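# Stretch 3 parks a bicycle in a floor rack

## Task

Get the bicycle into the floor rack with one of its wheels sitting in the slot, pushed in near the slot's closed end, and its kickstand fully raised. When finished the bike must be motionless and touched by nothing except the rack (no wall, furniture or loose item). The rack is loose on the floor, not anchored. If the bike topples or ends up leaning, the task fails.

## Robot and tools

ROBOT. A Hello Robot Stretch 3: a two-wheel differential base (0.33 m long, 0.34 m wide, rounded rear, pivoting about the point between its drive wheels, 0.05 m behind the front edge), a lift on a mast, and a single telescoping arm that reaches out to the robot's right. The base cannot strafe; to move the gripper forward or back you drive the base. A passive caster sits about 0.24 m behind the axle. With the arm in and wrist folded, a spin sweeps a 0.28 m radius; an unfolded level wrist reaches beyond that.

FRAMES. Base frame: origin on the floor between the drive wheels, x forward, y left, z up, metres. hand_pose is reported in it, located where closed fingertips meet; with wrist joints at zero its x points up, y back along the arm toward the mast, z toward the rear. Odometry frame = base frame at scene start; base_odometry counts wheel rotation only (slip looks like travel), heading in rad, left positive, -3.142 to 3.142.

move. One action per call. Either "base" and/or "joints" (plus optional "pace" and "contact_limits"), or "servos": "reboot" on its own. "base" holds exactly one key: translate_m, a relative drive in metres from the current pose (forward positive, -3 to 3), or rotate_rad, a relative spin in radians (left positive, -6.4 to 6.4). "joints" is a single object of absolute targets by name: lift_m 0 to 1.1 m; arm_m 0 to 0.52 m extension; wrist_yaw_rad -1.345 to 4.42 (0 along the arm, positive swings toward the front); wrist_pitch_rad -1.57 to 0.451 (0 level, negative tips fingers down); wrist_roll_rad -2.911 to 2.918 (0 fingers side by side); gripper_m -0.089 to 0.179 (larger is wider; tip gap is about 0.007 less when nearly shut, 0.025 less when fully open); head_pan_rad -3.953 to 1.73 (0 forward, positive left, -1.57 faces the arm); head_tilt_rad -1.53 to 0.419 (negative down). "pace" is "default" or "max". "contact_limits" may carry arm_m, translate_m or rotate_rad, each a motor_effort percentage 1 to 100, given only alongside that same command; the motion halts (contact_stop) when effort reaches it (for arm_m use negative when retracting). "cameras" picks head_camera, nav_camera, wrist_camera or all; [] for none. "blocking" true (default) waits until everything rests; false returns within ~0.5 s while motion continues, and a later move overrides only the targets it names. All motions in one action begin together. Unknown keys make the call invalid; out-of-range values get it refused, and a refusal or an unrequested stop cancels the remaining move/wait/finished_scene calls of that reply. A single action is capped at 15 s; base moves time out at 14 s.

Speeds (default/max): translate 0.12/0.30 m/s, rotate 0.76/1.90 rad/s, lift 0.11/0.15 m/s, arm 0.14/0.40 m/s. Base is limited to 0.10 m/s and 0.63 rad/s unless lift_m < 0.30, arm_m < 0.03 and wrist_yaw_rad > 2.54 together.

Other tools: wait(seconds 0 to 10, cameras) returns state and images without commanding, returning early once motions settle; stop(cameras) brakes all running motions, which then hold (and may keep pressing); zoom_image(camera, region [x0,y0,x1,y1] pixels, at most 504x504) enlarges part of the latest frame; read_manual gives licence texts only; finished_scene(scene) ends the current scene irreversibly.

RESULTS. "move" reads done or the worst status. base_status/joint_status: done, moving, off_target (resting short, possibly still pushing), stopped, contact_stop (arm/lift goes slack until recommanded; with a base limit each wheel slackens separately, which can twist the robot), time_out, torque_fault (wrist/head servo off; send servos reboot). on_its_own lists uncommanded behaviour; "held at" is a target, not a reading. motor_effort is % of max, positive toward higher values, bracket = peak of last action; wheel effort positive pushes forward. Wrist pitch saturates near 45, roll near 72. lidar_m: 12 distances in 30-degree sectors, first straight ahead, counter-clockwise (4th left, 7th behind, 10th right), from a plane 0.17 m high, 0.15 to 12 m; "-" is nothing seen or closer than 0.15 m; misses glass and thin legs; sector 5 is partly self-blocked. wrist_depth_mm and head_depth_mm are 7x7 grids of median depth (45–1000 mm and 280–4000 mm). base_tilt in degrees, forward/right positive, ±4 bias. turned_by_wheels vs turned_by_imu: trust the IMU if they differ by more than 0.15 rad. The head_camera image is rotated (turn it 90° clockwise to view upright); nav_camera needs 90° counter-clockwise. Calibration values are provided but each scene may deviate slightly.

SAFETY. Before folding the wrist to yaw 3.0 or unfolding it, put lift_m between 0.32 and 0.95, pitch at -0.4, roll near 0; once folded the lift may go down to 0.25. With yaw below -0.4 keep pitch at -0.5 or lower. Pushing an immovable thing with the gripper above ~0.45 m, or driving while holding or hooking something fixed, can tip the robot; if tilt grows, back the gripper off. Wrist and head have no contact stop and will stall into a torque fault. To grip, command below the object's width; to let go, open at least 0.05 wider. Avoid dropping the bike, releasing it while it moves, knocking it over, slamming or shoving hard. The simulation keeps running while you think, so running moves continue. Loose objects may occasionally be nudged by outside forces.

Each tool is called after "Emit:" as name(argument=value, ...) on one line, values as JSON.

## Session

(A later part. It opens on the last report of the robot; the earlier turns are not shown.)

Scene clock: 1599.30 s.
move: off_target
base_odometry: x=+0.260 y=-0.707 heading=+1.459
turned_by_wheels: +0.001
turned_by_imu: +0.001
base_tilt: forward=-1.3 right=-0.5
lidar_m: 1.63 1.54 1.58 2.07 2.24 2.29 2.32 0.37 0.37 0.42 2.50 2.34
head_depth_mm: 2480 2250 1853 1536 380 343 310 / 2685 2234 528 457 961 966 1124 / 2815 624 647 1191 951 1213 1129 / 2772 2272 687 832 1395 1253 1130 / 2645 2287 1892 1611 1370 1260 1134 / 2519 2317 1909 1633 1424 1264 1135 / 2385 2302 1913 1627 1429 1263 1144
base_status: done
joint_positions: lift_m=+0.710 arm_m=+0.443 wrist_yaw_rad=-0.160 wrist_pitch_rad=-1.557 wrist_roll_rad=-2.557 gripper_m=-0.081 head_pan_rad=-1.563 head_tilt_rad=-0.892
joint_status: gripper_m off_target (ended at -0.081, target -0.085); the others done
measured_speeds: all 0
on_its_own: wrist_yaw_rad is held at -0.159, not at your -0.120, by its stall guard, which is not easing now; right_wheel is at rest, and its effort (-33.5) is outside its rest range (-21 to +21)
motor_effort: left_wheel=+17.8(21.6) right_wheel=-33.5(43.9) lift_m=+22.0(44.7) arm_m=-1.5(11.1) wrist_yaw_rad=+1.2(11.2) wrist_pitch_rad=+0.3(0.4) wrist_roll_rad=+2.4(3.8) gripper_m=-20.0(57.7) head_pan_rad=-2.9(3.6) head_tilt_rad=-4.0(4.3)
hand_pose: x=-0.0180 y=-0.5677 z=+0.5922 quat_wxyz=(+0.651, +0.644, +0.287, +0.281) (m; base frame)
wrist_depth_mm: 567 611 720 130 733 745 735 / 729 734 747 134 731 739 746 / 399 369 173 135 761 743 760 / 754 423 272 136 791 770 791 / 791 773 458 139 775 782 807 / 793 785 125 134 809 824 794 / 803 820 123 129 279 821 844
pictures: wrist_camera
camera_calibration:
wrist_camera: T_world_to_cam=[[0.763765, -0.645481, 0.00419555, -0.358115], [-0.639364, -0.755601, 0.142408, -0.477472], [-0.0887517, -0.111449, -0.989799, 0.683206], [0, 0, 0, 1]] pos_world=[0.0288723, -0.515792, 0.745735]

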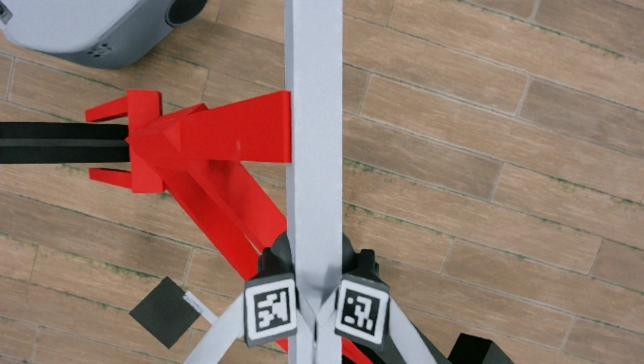

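Emit:
move(base={"translate_m":-0.05}, joints={"lift_m":0.73,"gripper_m":-0.085}, cameras=["wrist_camera"])

Emit:
move(base={"translate_m":-0.05}, joints={"lift_m":0.747,"gripper_m":-0.085}, cameras=["wrist_camera","head_camera"])

Scene clock: 1603.17 s.
move: off_target
base_odometry: x=+0.254 y=-0.757 heading=+1.460
turned_by_wheels: +0.001
turned_by_imu: +0.001
base_tilt: forward=-1.3 right=-0.5
lidar_m: 1.67 1.58 1.62 2.13 2.21 2.26 2.27 0.35 0.34 0.38 2.53 2.40
head_depth_mm: 2498 2218 1859 1531 358 324 301 / 2648 2252 499 440 1238 954 1111 / 2818 606 883 1303 1063 1192 1129 / 2727 2210 672 832 1388 1257 1127 / 2663 2299 1903 1624 1388 1258 1130 / 2531 2295 1900 1632 1396 1259 1137 / 2407 2307 1907 1651 1438 1273 1138
base_status: done
joint_positions: lift_m=+0.730 arm_m=+0.443 wrist_yaw_rad=-0.160 wrist_pitch_rad=-1.557 wrist_roll_rad=-2.556 gripper_m=-0.081 head_pan_rad=-1.563 head_tilt_rad=-0.892
joint_status: gripper_m off_target (ended at -0.081, target -0.085); the others done
measured_speeds: all 0
on_its_own: wrist_yaw_rad is held at -0.159, not at your -0.120, by its stall guard, which is not easing now; right_wheel is at rest, and its effort (-28.0) is outside its rest range (-21 to +21)
motor_effort: left_wheel=+15.2(17.9) right_wheel=-28.0(37.5) lift_m=+25.7(46.0) arm_m=-7.8(11.5) wrist_yaw_rad=+0.9(10.4) wrist_pitch_rad=+0.2(0.5) wrist_roll_rad=+1.8(3.6) gripper_m=-19.8(58.1) head_pan_rad=-2.7(3.7) head_tilt_rad=-3.8(4.3)
hand_pose: x=-0.0180 y=-0.5677 z=+0.6122 quat_wxyz=(+0.652, +0.644, +0.286, +0.281) (m; base frame)
wrist_depth_mm: 582 606 734 127 753 748 776 / 740 746 761 131 758 761 769 / 406 402 179 133 779 803 781 / 797 784 287 136 817 789 804 / 831 799 806 139 809 820 798 / 789 789 126 130 831 821 860 / 798 820 122 129 290 821 868
pictures: wrist_camera
camera_calibration:
wrist_camera: T_world_to_cam=[[0.763088, -0.646281, 0.00427374, -0.358697], [-0.640156, -0.754913, 0.142498, -0.479999], [-0.0888676, -0.111474, -0.989786, 0.702949], [0, 0, 0, 1]] pos_world=[0.0289124, -0.515816, 0.765701]

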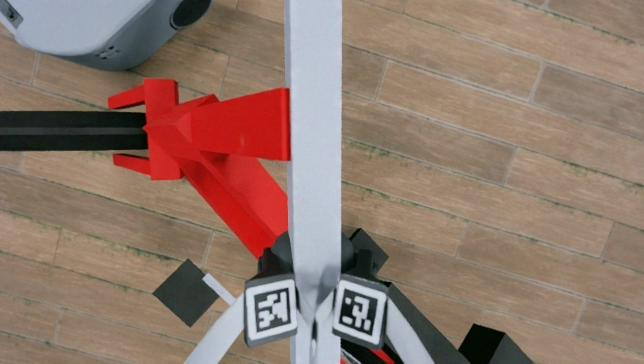

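Scene clock: 1604.73 s.
move: off_target
base_odometry: x=+0.249 y=-0.807 heading=+1.461
turned_by_wheels: +0.001
turned_by_imu: +0.001
base_tilt: forward=-1.3 right=-0.5
lidar_m: 1.71 1.63 1.66 2.19 2.19 2.23 2.23 0.32 0.32 0.35 2.56 2.45
head_depth_mm: 2445 2235 1861 407 340 312 927 / 2639 2170 472 424 1327 952 1070 / 2793 592 1488 1353 1051 978 1126 / 2766 2146 664 818 1370 1263 1137 / 2668 2291 1891 1620 1396 1260 1136 / 2563 2308 1921 1619 1377 1264 1142 / 2413 2302 1924 1645 1435 1271 1138
base_status: done
joint_positions: lift_m=+0.747 arm_m=+0.443 wrist_yaw_rad=-0.160 wrist_pitch_rad=-1.556 wrist_roll_rad=-2.554 gripper_m=-0.081 head_pan_rad=-1.563 head_tilt_rad=-0.892
joint_status: gripper_m off_target (ended at -0.081, target -0.085); the others done
measured_speeds: all 0
on_its_own: wrist_yaw_rad is held at -0.159, not at your -0.120, by its stall guard, which is not easing now; right_wheel is at rest, and its effort (-22.9) is outside its rest range (-21 to +21)
motor_effort: left_wheel=+11.2(14.0) right_wheel=-22.9(31.6) lift_m=+26.8(50.5) arm_m=-4.3(8.8) wrist_yaw_rad=-0.1(10.0) wrist_pitch_rad=+0.0(0.5) wrist_roll_rad=+0.8(3.4) gripper_m=-18.8(53.7) head_pan_rad=-2.8(3.6) head_tilt_rad=-3.8(4.2)
hand_pose: x=-0.0180 y=-0.5677 z=+0.6291 quat_wxyz=(+0.652, +0.644, +0.286, +0.280) (m; base frame)
wrist_depth_mm: 593 598 778 124 782 775 771 / 770 712 773 129 760 800 792 / 771 428 189 131 805 788 795 / 798 807 442 136 819 824 827 / 803 829 805 139 819 830 823 / 795 825 125 129 684 865 855 / 845 851 123 129 289 328 882
pictures: head_camera (sideways), wrist_camera
camera_calibration:
head_camera: T_world_to_cam=[[0.0399591, 0.781756, -0.622303, 0.835628], [0.998771, -0.0129722, 0.0478366, -0.0657322], [0.0293239, -0.62345, -0.781313, 0.977949], [0, 0, 0, 1]] pos_world=[0.00358316, -0.0444076, 1.28724]
wrist_camera: T_world_to_cam=[[0.761943, -0.647629, 0.00439663, -0.359658], [-0.64149, -0.753751, 0.142652, -0.481925], [-0.0890715, -0.111513, -0.989763, 0.719717], [0, 0, 0, 1]] pos_world=[0.0289954, -0.515919, 0.782678]

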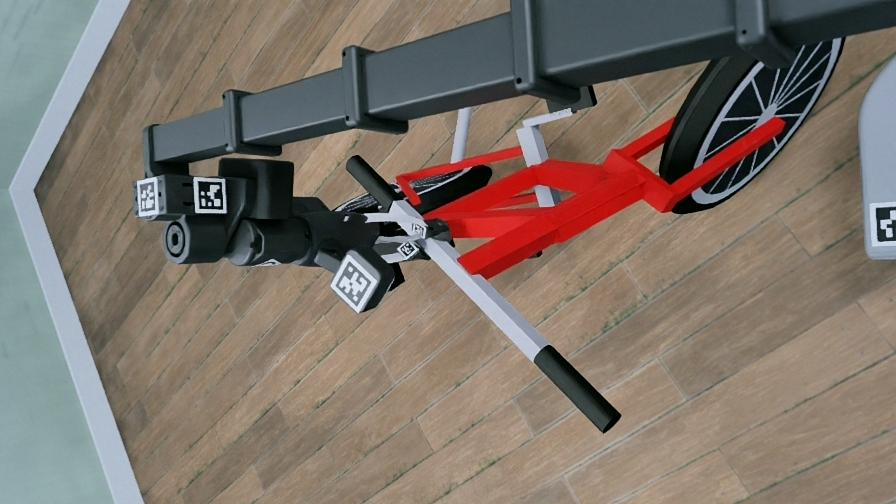

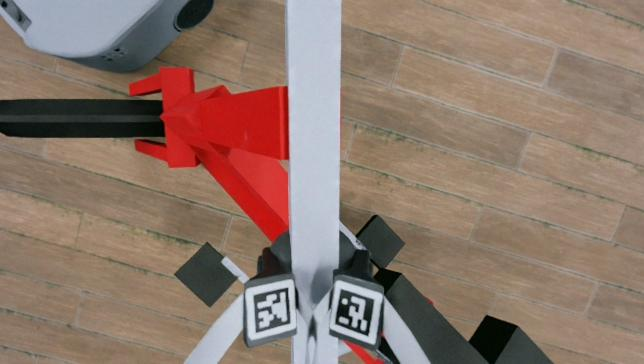

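Emit:
move(base={"translate_m":-0.055}, joints={"lift_m":0.765,"gripper_m":-0.08}, cameras=["wrist_camera"])

Emit:
move(base={"translate_m":-0.055}, joints={"lift_m":0.78,"gripper_m":-0.08}, cameras=["wrist_camera","head_camera","nav_camera"])

Scene clock: 1609.43 s.
move: done
base_odometry: x=+0.243 y=-0.861 heading=+1.461
turned_by_wheels: +0.001
turned_by_imu: +0.001
base_tilt: forward=-1.3 right=-0.5
lidar_m: 1.76 1.67 1.72 2.25 2.16 2.20 2.19 0.30 0.30 0.33 2.59 2.52
head_depth_mm: 2405 2231 1852 369 326 299 947 / 2620 557 444 1362 1340 924 996 / 2787 577 1830 1522 1218 958 1118 / 2791 602 649 802 1350 1236 1133 / 2670 2297 1893 1622 1391 1258 1132 / 2575 2296 1913 1627 1373 1268 1140 / 2442 2311 1918 1638 1434 1268 1145
base_status: done
joint_positions: lift_m=+0.765 arm_m=+0.443 wrist_yaw_rad=-0.161 wrist_pitch_rad=-1.556 wrist_roll_rad=-2.552 gripper_m=-0.079 head_pan_rad=-1.563 head_tilt_rad=-0.892
joint_status: all done
measured_speeds: all 0
on_its_own: wrist_yaw_rad is held at -0.159, not at your -0.120, by its stall guard, which is not easing now
motor_effort: left_wheel=+6.8(8.6) right_wheel=-17.5(25.1) lift_m=+18.1(44.9) arm_m=+7.9(8.0) wrist_yaw_rad=+1.7(6.2) wrist_pitch_rad=+0.3(0.4) wrist_roll_rad=+0.7(1.5) gripper_m=-18.4(18.8) head_pan_rad=-3.0(3.8) head_tilt_rad=-3.6(4.2)
hand_pose: x=-0.0180 y=-0.5678 z=+0.6471 quat_wxyz=(+0.652, +0.645, +0.285, +0.279) (m; base frame)
wrist_depth_mm: 623 619 787 126 756 781 788 / 790 717 313 790 800 806 835 / 819 815 242 140 828 797 847 / 806 807 841 827 822 818 837 / 847 838 834 146 833 851 854 / 836 865 580 128 296 889 887 / 864 866 120 129 294 316 910
pictures: wrist_camera
camera_calibration:
wrist_camera: T_world_to_cam=[[0.759948, -0.649968, 0.00449386, -0.361205], [-0.643805, -0.751754, 0.142762, -0.483491], [-0.0894127, -0.111385, -0.989747, 0.737582], [0, 0, 0, 1]] pos_world=[0.0291731, -0.516083, 0.800667]

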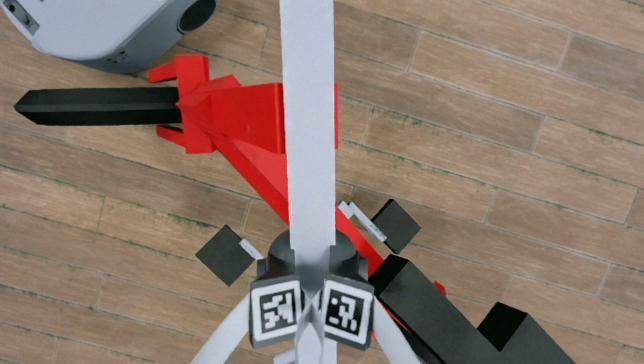

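Scene clock: 1611.07 s.
move: done
base_odometry: x=+0.237 y=-0.916 heading=+1.462
turned_by_wheels: +0.000
turned_by_imu: +0.000
base_tilt: forward=-1.3 right=-0.5
lidar_m: 1.81 1.72 1.76 2.24 2.13 2.18 2.13 0.25 0.25 0.29 2.62 2.58
head_depth_mm: 2359 2227 1773 350 311 1190 1089 / 2589 513 429 1514 1363 1247 944 / 2716 573 1838 1543 1338 944 1068 / 2816 585 653 797 1195 1196 1128 / 2697 2269 1888 1627 1423 1260 1137 / 2597 2285 1916 1637 1376 1265 1135 / 2489 2310 1920 1639 1409 1266 1143
base_status: done
joint_positions: lift_m=+0.780 arm_m=+0.443 wrist_yaw_rad=-0.162 wrist_pitch_rad=-1.556 wrist_roll_rad=-2.547 gripper_m=-0.079 head_pan_rad=-1.563 head_tilt_rad=-0.892
joint_status: all done
measured_speeds: all 0
on_its_own: wrist_yaw_rad is held at -0.159, not at your -0.120, by its stall guard, which is not easing now
motor_effort: left_wheel=+2.6(6.7) right_wheel=-10.3(20.8) lift_m=+31.6(47.7) arm_m=+11.9(11.9) wrist_yaw_rad=+3.4(6.2) wrist_pitch_rad=-0.1(3.5) wrist_roll_rad=-1.4(1.6) gripper_m=-18.5(18.9) head_pan_rad=-3.2(3.7) head_tilt_rad=-3.5(4.4)
hand_pose: x=-0.0180 y=-0.5679 z=+0.6621 quat_wxyz=(+0.653, +0.645, +0.283, +0.277) (m; base frame)
wrist_depth_mm: 634 635 810 126 811 794 798 / 798 465 295 131 814 802 822 / 819 834 439 138 819 821 823 / 843 859 843 143 860 858 857 / 849 862 864 148 667 861 884 / 887 881 866 127 299 869 866 / 879 884 120 125 298 309 922
pictures: head_camera (sideways), nav_camera (sideways), wrist_camera
camera_calibration:
head_camera: T_world_to_cam=[[0.0399592, 0.781756, -0.622303, 0.835628], [0.998771, -0.0129723, 0.0478366, -0.0657322], [0.0293239, -0.62345, -0.781313, 0.977949], [0, 0, 0, 1]] pos_world=[0.00358315, -0.0444076, 1.28724]
nav_camera: T_world_to_cam=[[0.0105333, -0.781201, 0.624191, -0.768501], [-0.998144, -0.0456584, -0.0402996, 0.1111], [0.0599816, -0.622608, -0.780232, 0.971044], [0, 0, 0, 1]] pos_world=[0.0607438, 0.00929811, 1.24181]
wrist_camera: T_world_to_cam=[[0.755578, -0.655042, 0.00479163, -0.364513], [-0.648825, -0.74736, 0.143102, -0.483531], [-0.0901569, -0.111234, -0.989696, 0.752421], [0, 0, 0, 1]] pos_world=[0.0295264, -0.516449, 0.81561]

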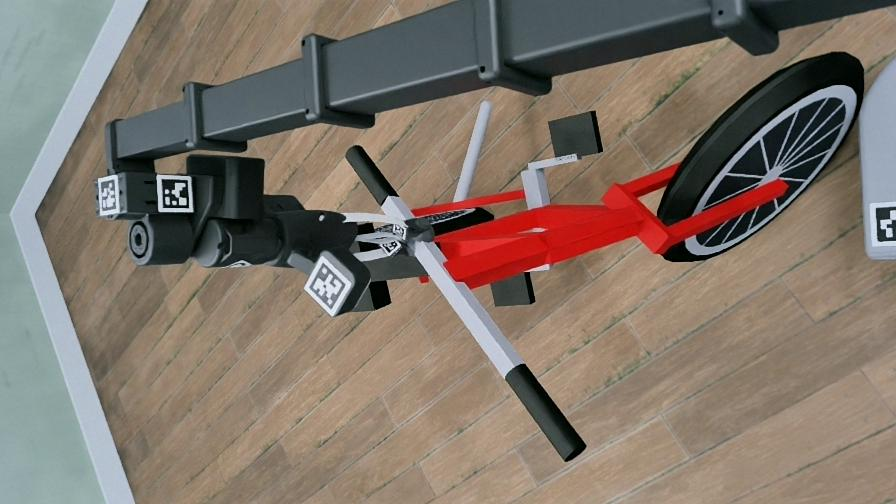

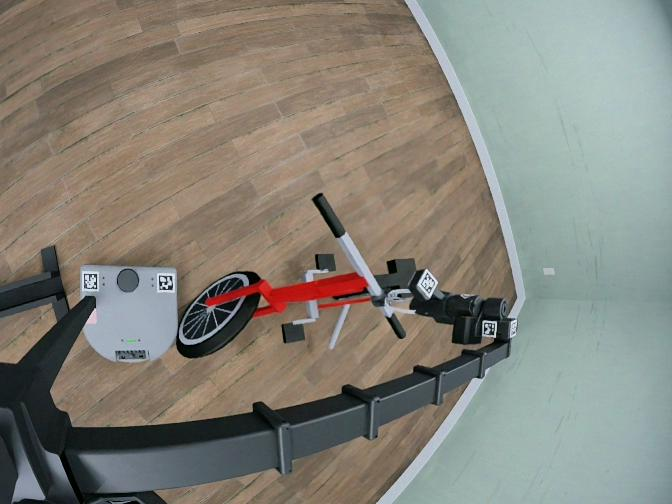

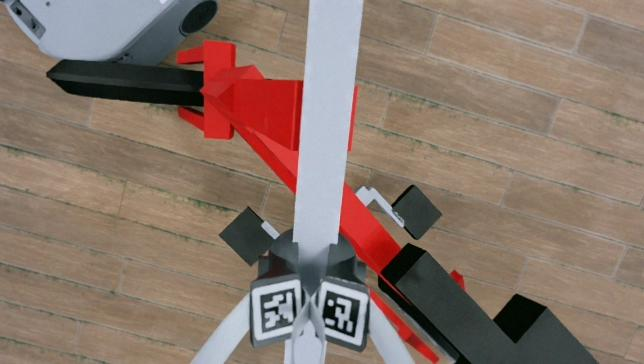

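Emit:
move(base={"translate_m":-0.04}, joints={"lift_m":0.772,"gripper_m":-0.08}, cameras=["wrist_camera","nav_camera"])

Scene clock: 1617.50 s.
move: contact_stop
base_odometry: x=+0.232 y=-0.956 heading=+1.462
turned_by_wheels: +0.000
turned_by_imu: +0.000
base_tilt: forward=-1.3 right=-0.5
lidar_m: 1.85 1.75 1.79 2.21 2.11 2.15 2.10 0.28 0.27 0.28 2.64 2.64
head_depth_mm: 2314 2228 1815 357 316 315 1071 / 2515 525 431 1511 1375 1244 955 / 2707 575 1838 1608 1352 945 1056 / 2844 589 652 807 1211 1053 1126 / 2728 2294 1902 1638 1397 1258 1135 / 2581 2321 1914 1639 1369 1261 1136 / 2507 2350 1910 1633 1426 1269 1140
base_status: done
joint_positions: lift_m=+0.774 arm_m=+0.443 wrist_yaw_rad=-0.158 wrist_pitch_rad=-1.556 wrist_roll_rad=-2.556 gripper_m=-0.079 head_pan_rad=-1.563 head_tilt_rad=-0.892
joint_status: lift_m contact_stop (moved -0.006 of -0.008); the others done
measured_speeds: all 0
on_its_own: wrist_yaw_rad is held at -0.159, not at your -0.120, by its stall guard, which is not easing now; lift_m is slack since a contact_stop
motor_effort: left_wheel=+1.9(4.1) right_wheel=-8.9(21.1) lift_m=+26.0(42.5) arm_m=+1.7(17.5) wrist_yaw_rad=-1.6(3.9) wrist_pitch_rad=+0.1(0.3) wrist_roll_rad=+1.5(1.8) gripper_m=-18.1(18.8) head_pan_rad=-3.3(3.7) head_tilt_rad=-4.0(4.3)
hand_pose: x=-0.0180 y=-0.5679 z=+0.6560 quat_wxyz=(+0.651, +0.644, +0.287, +0.281) (m; base frame)
wrist_depth_mm: 630 625 114 787 780 778 808 / 812 722 227 815 795 823 823 / 800 826 255 808 839 815 831 / 827 825 828 305 860 813 836 / 836 852 865 145 659 874 870 / 837 854 140 128 288 871 891 / 874 896 120 128 291 300 889
pictures: nav_camera (sideways), wrist_camera
camera_calibration:
nav_camera: T_world_to_cam=[[0.0105332, -0.781201, 0.624191, -0.768501], [-0.998144, -0.0456583, -0.0402996, 0.1111], [0.0599815, -0.622608, -0.780232, 0.971044], [0, 0, 0, 1]] pos_world=[0.0607438, 0.00929811, 1.24181]
wrist_camera: T_world_to_cam=[[0.764498, -0.64461, 0.00454347, -0.358154], [-0.638494, -0.756236, 0.142943, -0.487433], [-0.0887066, -0.112181, -0.989721, 0.745861], [0, 0, 0, 1]] pos_world=[0.0287481, -0.515813, 0.809496]

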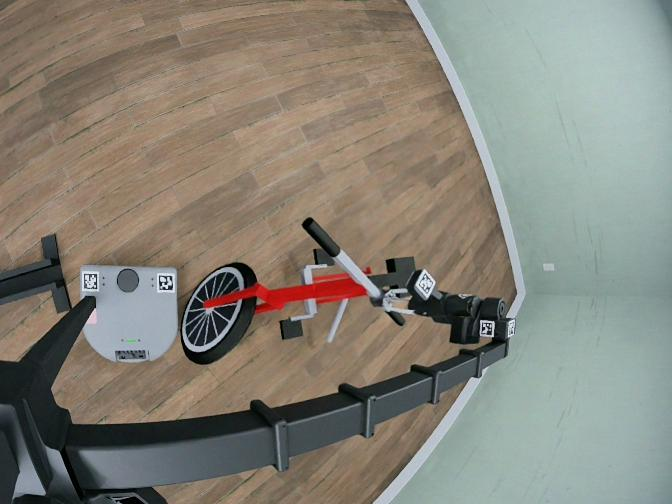

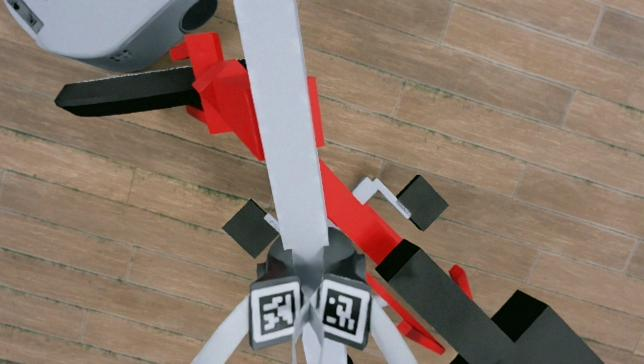

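Emit:
move(joints={"lift_m":0.785}, cameras=["head_camera","wrist_camera"])

Scene clock: 1621.60 s.
move: done
base_odometry: x=+0.232 y=-0.956 heading=+1.462
turned_by_wheels: +0.000
turned_by_imu: +0.000
base_tilt: forward=-1.3 right=-0.4
lidar_m: 1.84 1.75 1.79 2.21 2.10 2.15 2.10 0.24 0.24 0.27 2.64 2.64
head_depth_mm: 2299 2243 1780 344 309 1219 1105 / 2506 495 425 1544 1380 1255 935 / 2715 570 1842 1596 1361 935 992 / 2798 585 646 797 1105 1058 1128 / 2752 2260 1894 1624 1423 1268 1133 / 2598 2276 1906 1632 1379 1267 1140 / 2490 2320 1921 1629 1429 1267 1138
base_status: not commanded
joint_positions: lift_m=+0.785 arm_m=+0.443 wrist_yaw_rad=-0.158 wrist_pitch_rad=-1.551 wrist_roll_rad=-2.555 gripper_m=-0.079 head_pan_rad=-1.563 head_tilt_rad=-0.892
joint_status: all done
measured_speeds: all 0
on_its_own: wrist_yaw_rad is held at -0.159, not at your -0.120, by its stall guard, which is not easing now
motor_effort: left_wheel=+1.5(2.5) right_wheel=-4.6(9.0) lift_m=+34.0(46.3) arm_m=-6.6(14.4) wrist_yaw_rad=+0.4(2.2) wrist_pitch_rad=-0.4(3.7) wrist_roll_rad=+1.2(1.9) gripper_m=-17.7(18.9) head_pan_rad=-3.3(3.8) head_tilt_rad=-3.6(4.3)
hand_pose: x=-0.0182 y=-0.5690 z=+0.6671 quat_wxyz=(+0.653, +0.642, +0.287, +0.280) (m; base frame)
wrist_depth_mm: 632 644 783 123 800 810 834 / 800 743 267 130 825 808 822 / 838 827 804 137 850 841 842 / 848 849 849 143 853 852 873 / 879 860 844 149 667 876 866 / 889 886 865 128 298 887 888 / 909 898 122 127 496 303 907
pictures: head_camera (sideways), wrist_camera
camera_calibration:
head_camera: T_world_to_cam=[[0.0399603, 0.781755, -0.622304, 0.83563], [0.998771, -0.0129736, 0.0478367, -0.0657322], [0.029323, -0.623451, -0.781312, 0.977948], [0, 0, 0, 1]] pos_world=[0.00358309, -0.0444076, 1.28724]
wrist_camera: T_world_to_cam=[[0.763476, -0.645798, 0.00701143, -0.361144], [-0.639589, -0.75454, 0.146953, -0.491732], [-0.0896119, -0.11668, -0.989119, 0.753745], [0, 0, 0, 1]] pos_world=[0.0287628, -0.516311, 0.820337]

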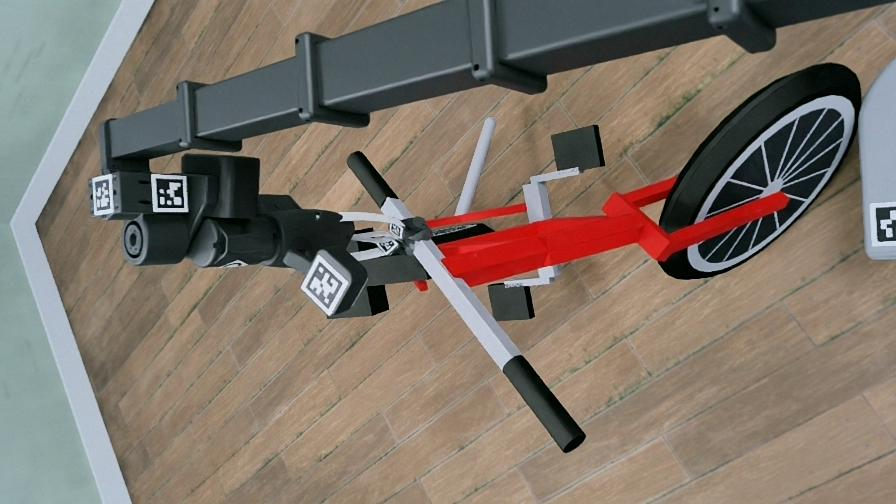

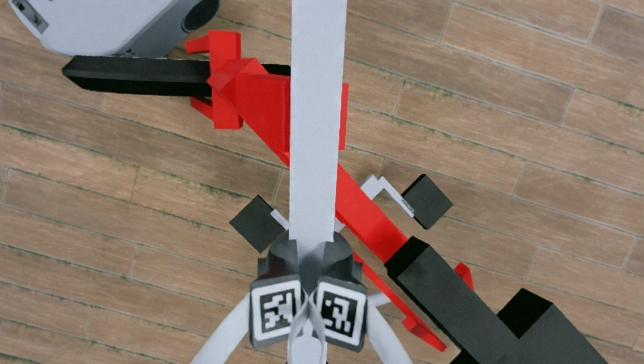

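Emit:
move(base={"translate_m":-0.05}, joints={"lift_m":0.79,"arm_m":0.458,"gripper_m":-0.08}, cameras=[])

Emit:
move(base={"translate_m":-0.05}, joints={"lift_m":0.79,"arm_m":0.465,"gripper_m":-0.08}, cameras=["head_camera","wrist_camera"])

Scene clock: 1633.23 s.
move: done
base_odometry: x=+0.227 y=-1.005 heading=+1.462
turned_by_wheels: +0.000
turned_by_imu: +0.000
base_tilt: forward=-1.4 right=-0.4
lidar_m: 1.89 1.79 1.83 2.18 2.08 2.12 2.05 1.95 0.23 0.25 0.40 2.71
head_depth_mm: 2278 2249 427 337 306 1229 1121 / 2479 485 418 1544 1393 1248 957 / 2640 576 1859 1605 1356 935 986 / 2831 600 669 815 1218 978 1116 / 2759 2279 1850 1594 1401 1241 1130 / 2650 2305 1912 1644 1385 1264 1136 / 2503 2321 1916 1632 1430 1275 1139
base_status: done
joint_positions: lift_m=+0.790 arm_m=+0.458 wrist_yaw_rad=-0.158 wrist_pitch_rad=-1.552 wrist_roll_rad=-2.555 gripper_m=-0.079 head_pan_rad=-1.563 head_tilt_rad=-0.892
joint_status: all done
measured_speeds: all 0
on_its_own: wrist_yaw_rad is held at -0.159, not at your -0.120, by its stall guard, which is not easing now
motor_effort: left_wheel=-1.9(5.0) right_wheel=-1.8(11.1) lift_m=+25.2(45.3) arm_m=+11.6(24.7) wrist_yaw_rad=-0.4(2.1) wrist_pitch_rad=-0.7(1.7) wrist_roll_rad=+1.3(1.8) gripper_m=-17.8(19.0) head_pan_rad=-3.1(3.9) head_tilt_rad=-4.0(4.2)
hand_pose: x=-0.0182 y=-0.5838 z=+0.6721 quat_wxyz=(+0.653, +0.643, +0.287, +0.280) (m; base frame)
wrist_depth_mm: 649 647 396 124 808 797 807 / 790 803 290 132 833 811 839 / 845 830 840 148 836 842 845 / 855 877 873 149 657 844 884 / 875 894 862 154 354 891 878 / 864 863 877 127 425 442 906 / 916 892 120 180 908 308 927
pictures: none
No camera images: "cameras" was empty.

Scene clock: 1634.80 s.
move: done
base_odometry: x=+0.221 y=-1.055 heading=+1.462
turned_by_wheels: +0.000
turned_by_imu: +0.000
base_tilt: forward=-1.3 right=-0.4
lidar_m: 1.93 1.83 1.88 2.16 2.05 2.10 2.01 1.91 0.21 0.23 0.36 2.76
head_depth_mm: 2203 2220 404 337 307 1220 1121 / 2426 487 415 1552 1405 1252 1106 / 2569 582 1884 1608 1364 1215 958 / 2820 600 671 986 977 957 1090 / 2759 2296 1813 1560 1398 1116 1136 / 2652 2286 1912 1630 1423 1265 1142 / 2557 2304 1911 1641 1434 1266 1134
base_status: done
joint_positions: lift_m=+0.790 arm_m=+0.465 wrist_yaw_rad=-0.158 wrist_pitch_rad=-1.531 wrist_roll_rad=-2.555 gripper_m=-0.079 head_pan_rad=-1.563 head_tilt_rad=-0.892
joint_status: all done
measured_speeds: all 0
on_its_own: wrist_yaw_rad is held at -0.159, not at your -0.120, by its stall guard, which is not easing now
motor_effort: left_wheel=-5.2(7.1) right_wheel=+2.6(6.6) lift_m=+28.9(28.9) arm_m=+5.3(21.8) wrist_yaw_rad=+0.2(1.9) wrist_pitch_rad=-4.5(5.1) wrist_roll_rad=+1.6(1.6) gripper_m=-18.0(18.8) head_pan_rad=-2.8(3.7) head_tilt_rad=-3.4(4.3)
hand_pose: x=-0.0191 y=-0.5963 z=+0.6717 quat_wxyz=(+0.659, +0.636, +0.291, +0.276) (m; base frame)
wrist_depth_mm: 633 637 453 120 809 819 795 / 794 820 818 126 799 818 826 / 811 810 840 145 837 839 825 / 838 851 846 149 638 838 882 / 853 859 905 160 353 881 881 / 862 870 879 127 904 327 931 / 864 880 120 126 960 310 311
pictures: head_camera (sideways), wrist_camera
camera_calibration:
head_camera: T_world_to_cam=[[0.0399584, 0.781756, -0.622303, 0.835628], [0.998771, -0.0129714, 0.0478366, -0.0657322], [0.0293245, -0.62345, -0.781313, 0.977949], [0, 0, 0, 1]] pos_world=[0.00358319, -0.0444076, 1.28724]
wrist_camera: T_world_to_cam=[[0.763489, -0.645579, 0.0176495, -0.385165], [-0.639115, -0.751352, 0.164323, -0.523273], [-0.0928225, -0.136739, -0.986249, 0.741085], [0, 0, 0, 1]] pos_world=[0.0284274, -0.540482, 0.823678]

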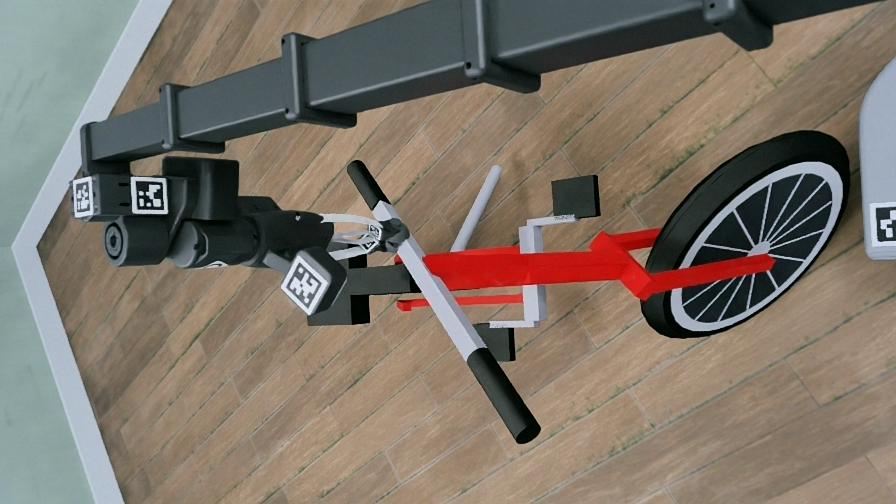

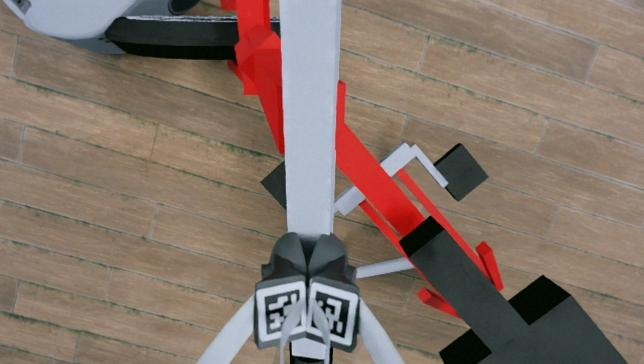

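Emit:
move(cameras=["head_camera", "nav_camera", "wrist_camera"])

Scene clock: 1653.93 s.
base_odometry: x=+0.221 y=-1.055 heading=+1.462
turned_by_wheels: +0.000
turned_by_imu: +0.000
base_tilt: forward=-1.3 right=-0.4
lidar_m: 1.93 1.83 1.88 2.15 2.05 2.09 2.00 1.91 0.21 0.23 0.36 2.75
head_depth_mm: 2213 2232 403 337 306 1229 1117 / 2406 488 415 1560 1405 1259 1111 / 2567 582 1868 1611 1365 1213 955 / 2813 601 672 988 980 958 1085 / 2744 2281 1816 1558 1387 1117 1140 / 2687 2304 1892 1642 1416 1268 1139 / 2531 2280 1916 1647 1432 1274 1143
base_status: done
joint_positions: lift_m=+0.790 arm_m=+0.465 wrist_yaw_rad=-0.158 wrist_pitch_rad=-1.531 wrist_roll_rad=-2.555 gripper_m=-0.079 head_pan_rad=-1.563 head_tilt_rad=-0.892
joint_status: all done
measured_speeds: all 0
on_its_own: wrist_yaw_rad is held at -0.159, not at your -0.120, by its stall guard, which is not easing now
motor_effort: left_wheel=-4.8(7.1) right_wheel=+2.8(6.6) lift_m=+40.2(28.9) arm_m=-15.1(21.8) wrist_yaw_rad=-1.1(1.9) wrist_pitch_rad=-4.6(5.1) wrist_roll_rad=+1.5(1.6) gripper_m=-18.2(18.8) head_pan_rad=-3.4(3.7) head_tilt_rad=-3.8(4.3)
hand_pose: x=-0.0191 y=-0.5962 z=+0.6717 quat_wxyz=(+0.659, +0.636, +0.291, +0.276) (m; base frame)
wrist_depth_mm: 637 638 454 121 801 803 805 / 816 825 804 128 834 823 829 / 817 819 812 143 835 860 835 / 849 863 857 149 631 861 860 / 834 880 895 159 349 871 879 / 895 881 848 128 862 330 930 / 895 901 121 126 932 310 311
pictures: head_camera (sideways), nav_camera (sideways), wrist_camera
camera_calibration:
head_camera: T_world_to_cam=[[0.0399582, 0.781756, -0.622303, 0.835628], [0.998771, -0.0129711, 0.0478366, -0.0657322], [0.0293246, -0.623449, -0.781314, 0.977949], [0, 0, 0, 1]] pos_world=[0.00358321, -0.0444076, 1.28724]
nav_camera: T_world_to_cam=[[0.0105343, -0.781201, 0.62419, -0.7685], [-0.998144, -0.0456596, -0.0402996, 0.1111], [0.0599823, -0.622607, -0.780232, 0.971044], [0, 0, 0, 1]] pos_world=[0.0607438, 0.00929822, 1.24181]
wrist_camera: T_world_to_cam=[[0.763489, -0.645579, 0.0176495, -0.385145], [-0.639115, -0.751352, 0.164323, -0.523251], [-0.0928225, -0.136739, -0.986249, 0.741099], [0, 0, 0, 1]] pos_world=[0.0284274, -0.54045, 0.823688]

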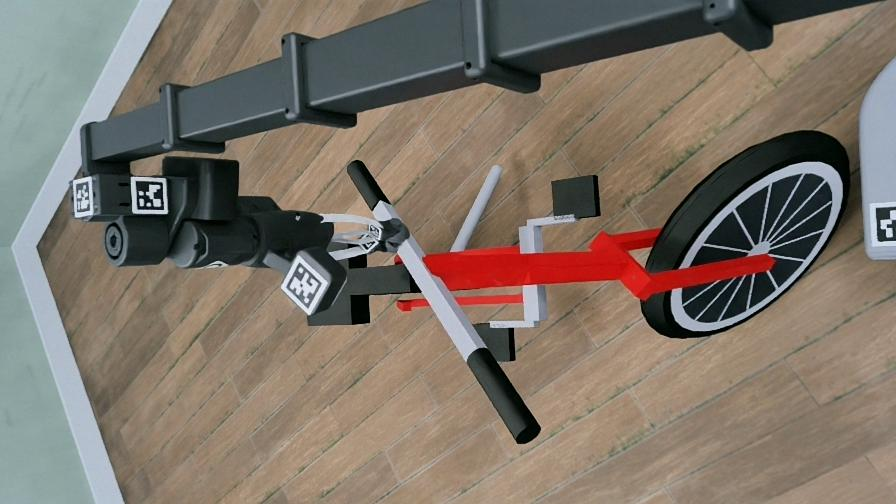

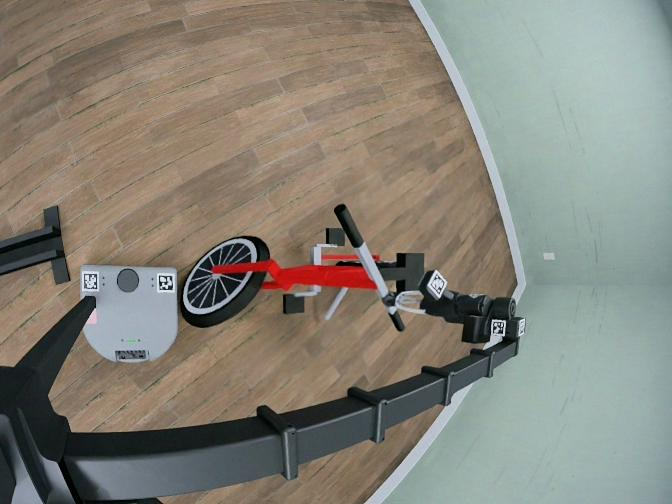

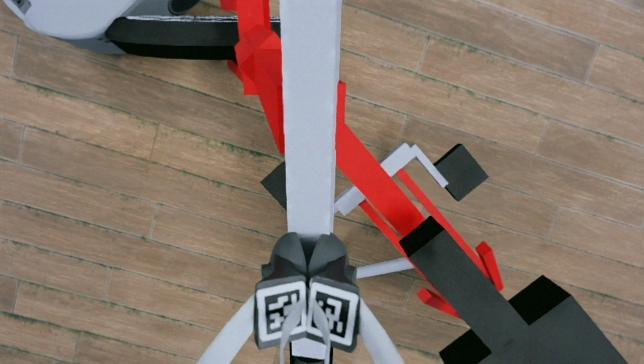

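Emit:
move(base={"translate_m": -0.05}, joints={"lift_m": 0.79, "gripper_m": -0.08}, cameras=["head_camera", "wrist_camera"])

Scene clock: 1669.33 s.
move: done
base_odometry: x=+0.216 y=-1.105 heading=+1.461
turned_by_wheels: +0.000
turned_by_imu: +0.000
base_tilt: forward=-1.4 right=-0.4
lidar_m: 1.98 1.87 1.92 2.13 2.02 2.06 1.95 1.86 0.21 0.21 0.32 2.79
head_depth_mm: 2174 2233 403 337 306 1230 1121 / 2361 488 416 1558 1407 1252 1120 / 2492 583 1895 1610 1414 1255 957 / 2813 603 672 1392 1202 962 1047 / 2786 2282 1814 1464 1376 1048 1113 / 2692 2297 1916 1620 1425 1264 1136 / 2570 2299 1915 1639 1428 1265 1139
base_status: done
joint_positions: lift_m=+0.790 arm_m=+0.465 wrist_yaw_rad=-0.158 wrist_pitch_rad=-1.508 wrist_roll_rad=-2.555 gripper_m=-0.079 head_pan_rad=-1.563 head_tilt_rad=-0.892
joint_status: all done
measured_speeds: all 0
on_its_own: wrist_yaw_rad is held at -0.159, not at your -0.120, by its stall guard, which is not easing now; wrist_pitch_rad is at rest, and its effort (-8.8) is outside its rest range (-8 to +12)
motor_effort: left_wheel=-8.7(10.1) right_wheel=+7.8(8.5) lift_m=+28.9(40.6) arm_m=-13.4(16.0) wrist_yaw_rad=-0.8(1.6) wrist_pitch_rad=-8.8(8.8) wrist_roll_rad=+1.4(1.6) gripper_m=-18.2(18.8) head_pan_rad=-3.0(3.7) head_tilt_rad=-3.3(4.3)
hand_pose: x=-0.0200 y=-0.6019 z=+0.6715 quat_wxyz=(+0.666, +0.629, +0.296, +0.271) (m; base frame)
wrist_depth_mm: 609 690 - 121 807 821 806 / 788 807 770 132 806 823 849 / 810 825 825 143 846 847 865 / 838 847 865 156 633 887 881 / 866 842 872 794 338 892 913 / 897 921 859 127 871 317 923 / 893 903 121 126 945 323 323
pictures: head_camera (sideways), wrist_camera
camera_calibration:
head_camera: T_world_to_cam=[[0.0399582, 0.781756, -0.622303, 0.835628], [0.998771, -0.0129711, 0.0478366, -0.0657322], [0.0293246, -0.62345, -0.781313, 0.977949], [0, 0, 0, 1]] pos_world=[0.00358321, -0.0444076, 1.28724]
wrist_camera: T_world_to_cam=[[0.763565, -0.64507, 0.0292245, -0.395581], [-0.63851, -0.747502, 0.183158, -0.538385], [-0.0963042, -0.158513, -0.982649, 0.724435], [0, 0, 0, 1]] pos_world=[0.0280539, -0.542788, 0.822036]

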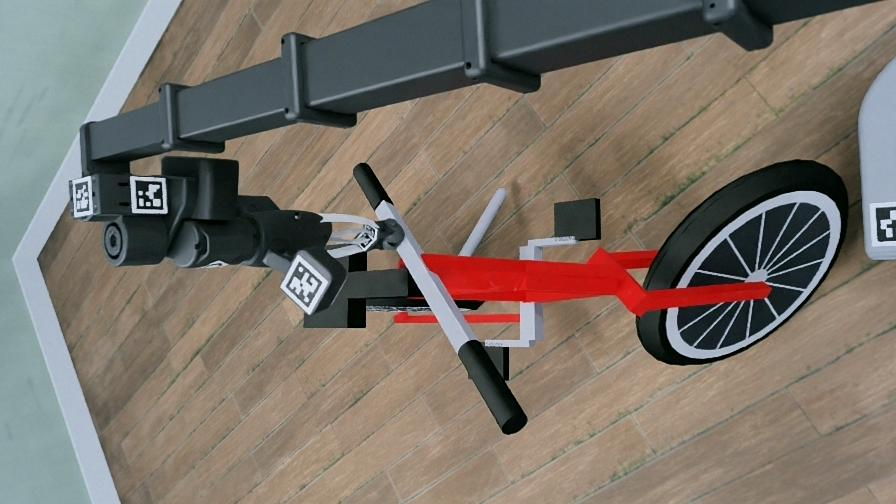

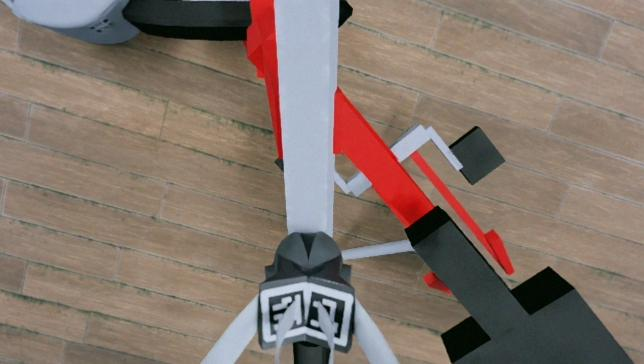

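Emit:
move(base={"translate_m": -0.05}, joints={"lift_m": 0.788, "gripper_m": -0.08}, cameras=["head_camera"])

Emit:
move(base={"translate_m": -0.04}, joints={"lift_m": 0.783, "gripper_m": -0.08}, cameras=["head_camera", "wrist_camera"])

Scene clock: 1675.83 s.
move: done
base_odometry: x=+0.210 y=-1.155 heading=+1.462
turned_by_wheels: +0.000
turned_by_imu: +0.001
base_tilt: forward=-1.3 right=-0.5
lidar_m: 2.02 1.91 1.96 2.10 2.00 2.04 1.90 1.83 1.88 0.21 0.29 2.81
head_depth_mm: 2132 2228 1731 339 307 1220 1121 / 2302 488 419 1545 1396 1247 1125 / 2466 584 1883 1579 1410 1248 1110 / 2747 600 669 865 1224 958 1005 / 2740 2271 1850 1307 1259 1015 1103 / 2690 2293 1928 1620 1425 1230 1137 / 2594 2330 1928 1627 1441 1264 1141
base_status: done
joint_positions: lift_m=+0.788 arm_m=+0.465 wrist_yaw_rad=-0.159 wrist_pitch_rad=-1.535 wrist_roll_rad=-2.553 gripper_m=-0.079 head_pan_rad=-1.563 head_tilt_rad=-0.892
joint_status: all done
measured_speeds: all 0
on_its_own: wrist_yaw_rad is held at -0.159, not at your -0.120, by its stall guard, which is not easing now
motor_effort: left_wheel=+3.0(18.1) right_wheel=-8.4(18.6) lift_m=+32.6(33.1) arm_m=-7.6(9.8) wrist_yaw_rad=+0.5(2.0) wrist_pitch_rad=-3.6(12.5) wrist_roll_rad=+0.8(1.6) gripper_m=-18.6(18.9) head_pan_rad=-3.1(3.8) head_tilt_rad=-3.7(4.5)
hand_pose: x=-0.0189 y=-0.5950 z=+0.6698 quat_wxyz=(+0.658, +0.638, +0.290, +0.276) (m; base frame)
wrist_depth_mm: 634 660 118 118 795 838 822 / 785 815 814 453 822 834 848 / 826 835 822 309 820 843 854 / 837 826 844 321 605 841 884 / 847 871 867 177 382 894 901 / 866 868 866 125 327 561 899 / 898 889 121 125 903 326 918
pictures: head_camera (sideways)
camera_calibration:
head_camera: T_world_to_cam=[[0.0400088, 0.781753, -0.622303, 0.835628], [0.99877, -0.0130358, 0.0478366, -0.0657322], [0.0292843, -0.623452, -0.781313, 0.977949], [0, 0, 0, 1]] pos_world=[0.00358033, -0.0444074, 1.28724]

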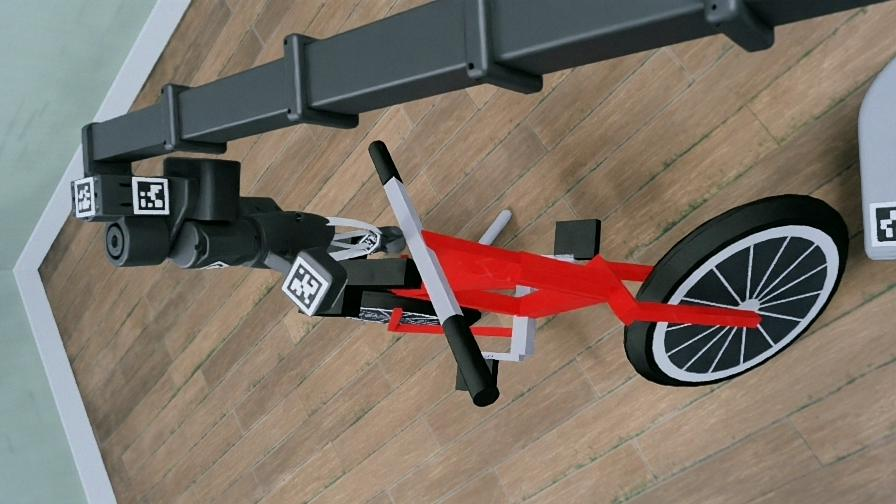

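Scene clock: 1677.27 s.
move: done
base_odometry: x=+0.206 y=-1.194 heading=+1.462
turned_by_wheels: +0.000
turned_by_imu: +0.000
base_tilt: forward=-1.3 right=-0.5
lidar_m: 2.06 1.95 2.00 2.07 1.97 2.01 1.86 1.80 1.83 0.20 0.21 2.84
head_depth_mm: 2071 2163 1768 345 310 1207 1108 / 2280 491 425 1552 1392 1254 1121 / 2453 584 1876 1581 1415 1255 1125 / 2762 600 678 1527 1367 1239 963 / 2786 2284 1570 1009 961 978 1088 / 2682 2280 1915 1639 1428 1152 1132 / 2625 2303 1924 1646 1430 1271 1144
base_status: done
joint_positions: lift_m=+0.783 arm_m=+0.465 wrist_yaw_rad=-0.161 wrist_pitch_rad=-1.544 wrist_roll_rad=-2.552 gripper_m=-0.079 head_pan_rad=-1.563 head_tilt_rad=-0.892
joint_status: all done
measured_speeds: all 0
on_its_own: wrist_yaw_rad is held at -0.159, not at your -0.120, by its stall guard, which is not easing now
motor_effort: left_wheel=-3.2(3.7) right_wheel=-2.3(17.8) lift_m=+28.7(33.9) arm_m=-5.6(8.2) wrist_yaw_rad=+1.2(2.6) wrist_pitch_rad=-2.1(6.8) wrist_roll_rad=+0.5(1.1) gripper_m=-18.4(19.0) head_pan_rad=-2.6(3.7) head_tilt_rad=-4.0(4.4)
hand_pose: x=-0.0185 y=-0.5929 z=+0.6648 quat_wxyz=(+0.656, +0.641, +0.287, +0.277) (m; base frame)
wrist_depth_mm: 648 676 784 319 803 816 803 / 803 829 807 204 798 827 812 / 807 818 823 150 547 827 839 / 821 828 818 161 358 835 871 / 863 844 862 176 861 568 895 / 887 873 876 127 893 315 902 / 899 888 114 125 898 335 308
pictures: head_camera (sideways), wrist_camera
camera_calibration:
head_camera: T_world_to_cam=[[0.0400076, 0.781753, -0.622303, 0.835628], [0.99877, -0.0130342, 0.0478366, -0.0657322], [0.0292852, -0.623451, -0.781313, 0.97795], [0, 0, 0, 1]] pos_world=[0.0035804, -0.0444075, 1.28724]
wrist_camera: T_world_to_cam=[[0.760118, -0.649692, 0.0110054, -0.381412], [-0.643331, -0.750078, 0.153328, -0.511303], [-0.091361, -0.123627, -0.988114, 0.743877], [0, 0, 0, 1]] pos_world=[0.028942, -0.539354, 0.81763]

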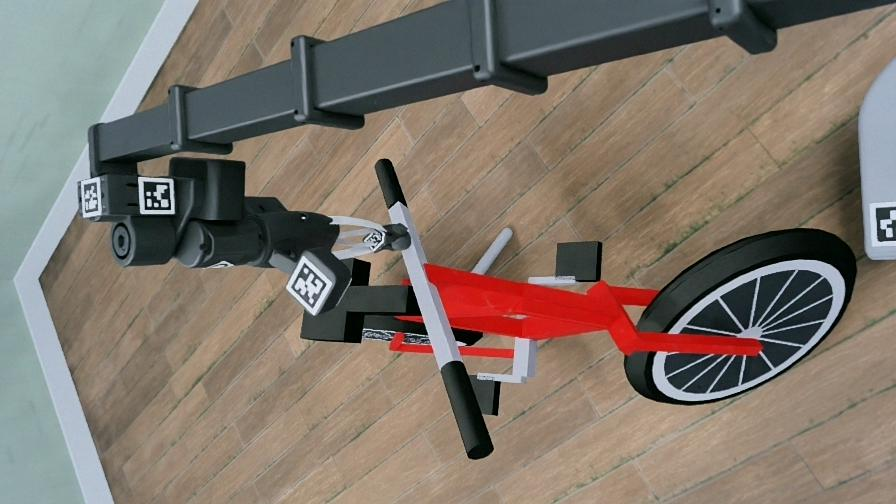

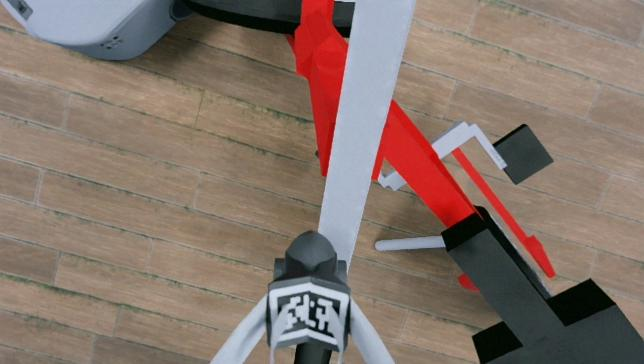

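Emit:
move(base={"translate_m": -0.03}, joints={"lift_m": 0.778, "gripper_m": -0.08}, cameras=["head_camera", "wrist_camera"])

Scene clock: 1681.63 s.
move: done
base_odometry: x=+0.203 y=-1.224 heading=+1.462
turned_by_wheels: +0.000
turned_by_imu: +0.000
base_tilt: forward=-1.4 right=-0.4
lidar_m: 2.08 1.97 2.02 2.06 1.96 2.00 1.84 1.77 1.82 0.20 0.20 2.86
head_depth_mm: 2065 2168 1835 352 312 317 1105 / 2249 515 435 1539 1378 1247 1128 / 2453 589 1879 1598 1405 1249 1133 / 2722 604 678 1581 1382 1257 1082 / 2826 2264 1105 1000 1006 973 1059 / 2722 2302 1906 1538 1399 1084 1120 / 2609 2308 1926 1639 1430 1265 1143
base_status: done
joint_positions: lift_m=+0.778 arm_m=+0.465 wrist_yaw_rad=-0.161 wrist_pitch_rad=-1.544 wrist_roll_rad=-2.552 gripper_m=-0.079 head_pan_rad=-1.563 head_tilt_rad=-0.892
joint_status: all done
measured_speeds: all 0
on_its_own: wrist_yaw_rad is held at -0.159, not at your -0.120, by its stall guard, which is not easing now
motor_effort: left_wheel=-1.9(8.1) right_wheel=-1.4(5.7) lift_m=+19.2(29.3) arm_m=-0.2(2.4) wrist_yaw_rad=+1.4(2.6) wrist_pitch_rad=-2.1(2.4) wrist_roll_rad=+0.2(0.7) gripper_m=-18.2(18.8) head_pan_rad=-3.0(3.5) head_tilt_rad=-4.1(4.2)
hand_pose: x=-0.0185 y=-0.5929 z=+0.6599 quat_wxyz=(+0.656, +0.641, +0.287, +0.277) (m; base frame)
wrist_depth_mm: 645 678 781 330 128 796 801 / 787 804 795 783 143 821 816 / 794 821 812 837 156 620 821 / 836 835 853 841 330 626 858 / 838 848 874 891 869 304 866 / 881 885 906 127 875 447 307 / 899 873 114 124 901 360 316
pictures: head_camera (sideways), wrist_camera
camera_calibration:
head_camera: T_world_to_cam=[[0.0400075, 0.781753, -0.622303, 0.835628], [0.99877, -0.0130341, 0.0478366, -0.0657322], [0.0292853, -0.623451, -0.781313, 0.977949], [0, 0, 0, 1]] pos_world=[0.00358041, -0.0444075, 1.28724]
wrist_camera: T_world_to_cam=[[0.760117, -0.649696, 0.0108519, -0.381219], [-0.643338, -0.750122, 0.153079, -0.510346], [-0.0913144, -0.123339, -0.988154, 0.739216], [0, 0, 0, 1]] pos_world=[0.028947, -0.539323, 0.81272]

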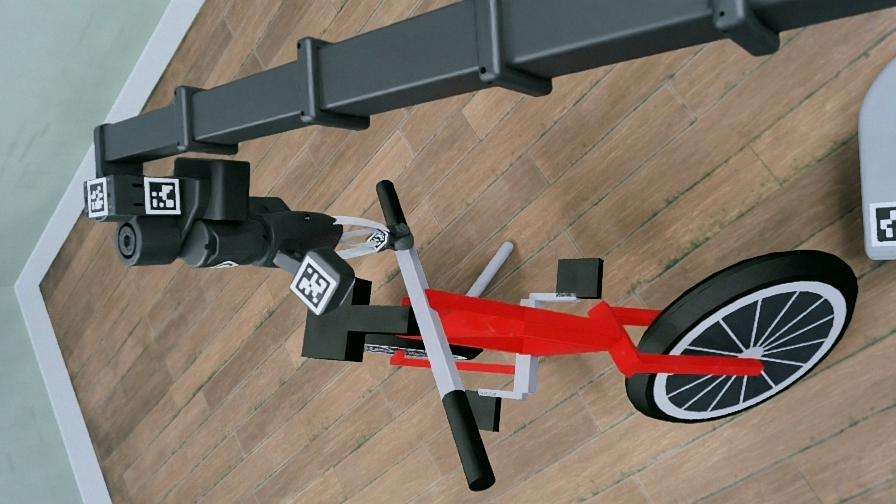

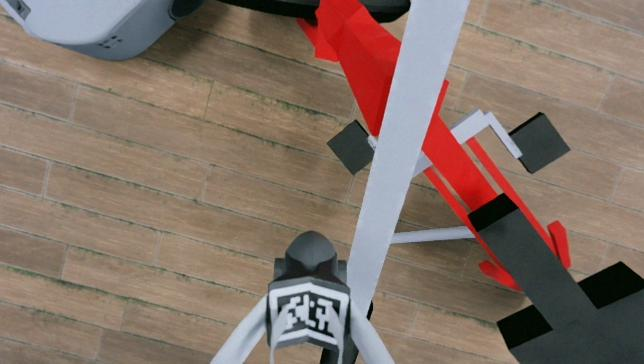

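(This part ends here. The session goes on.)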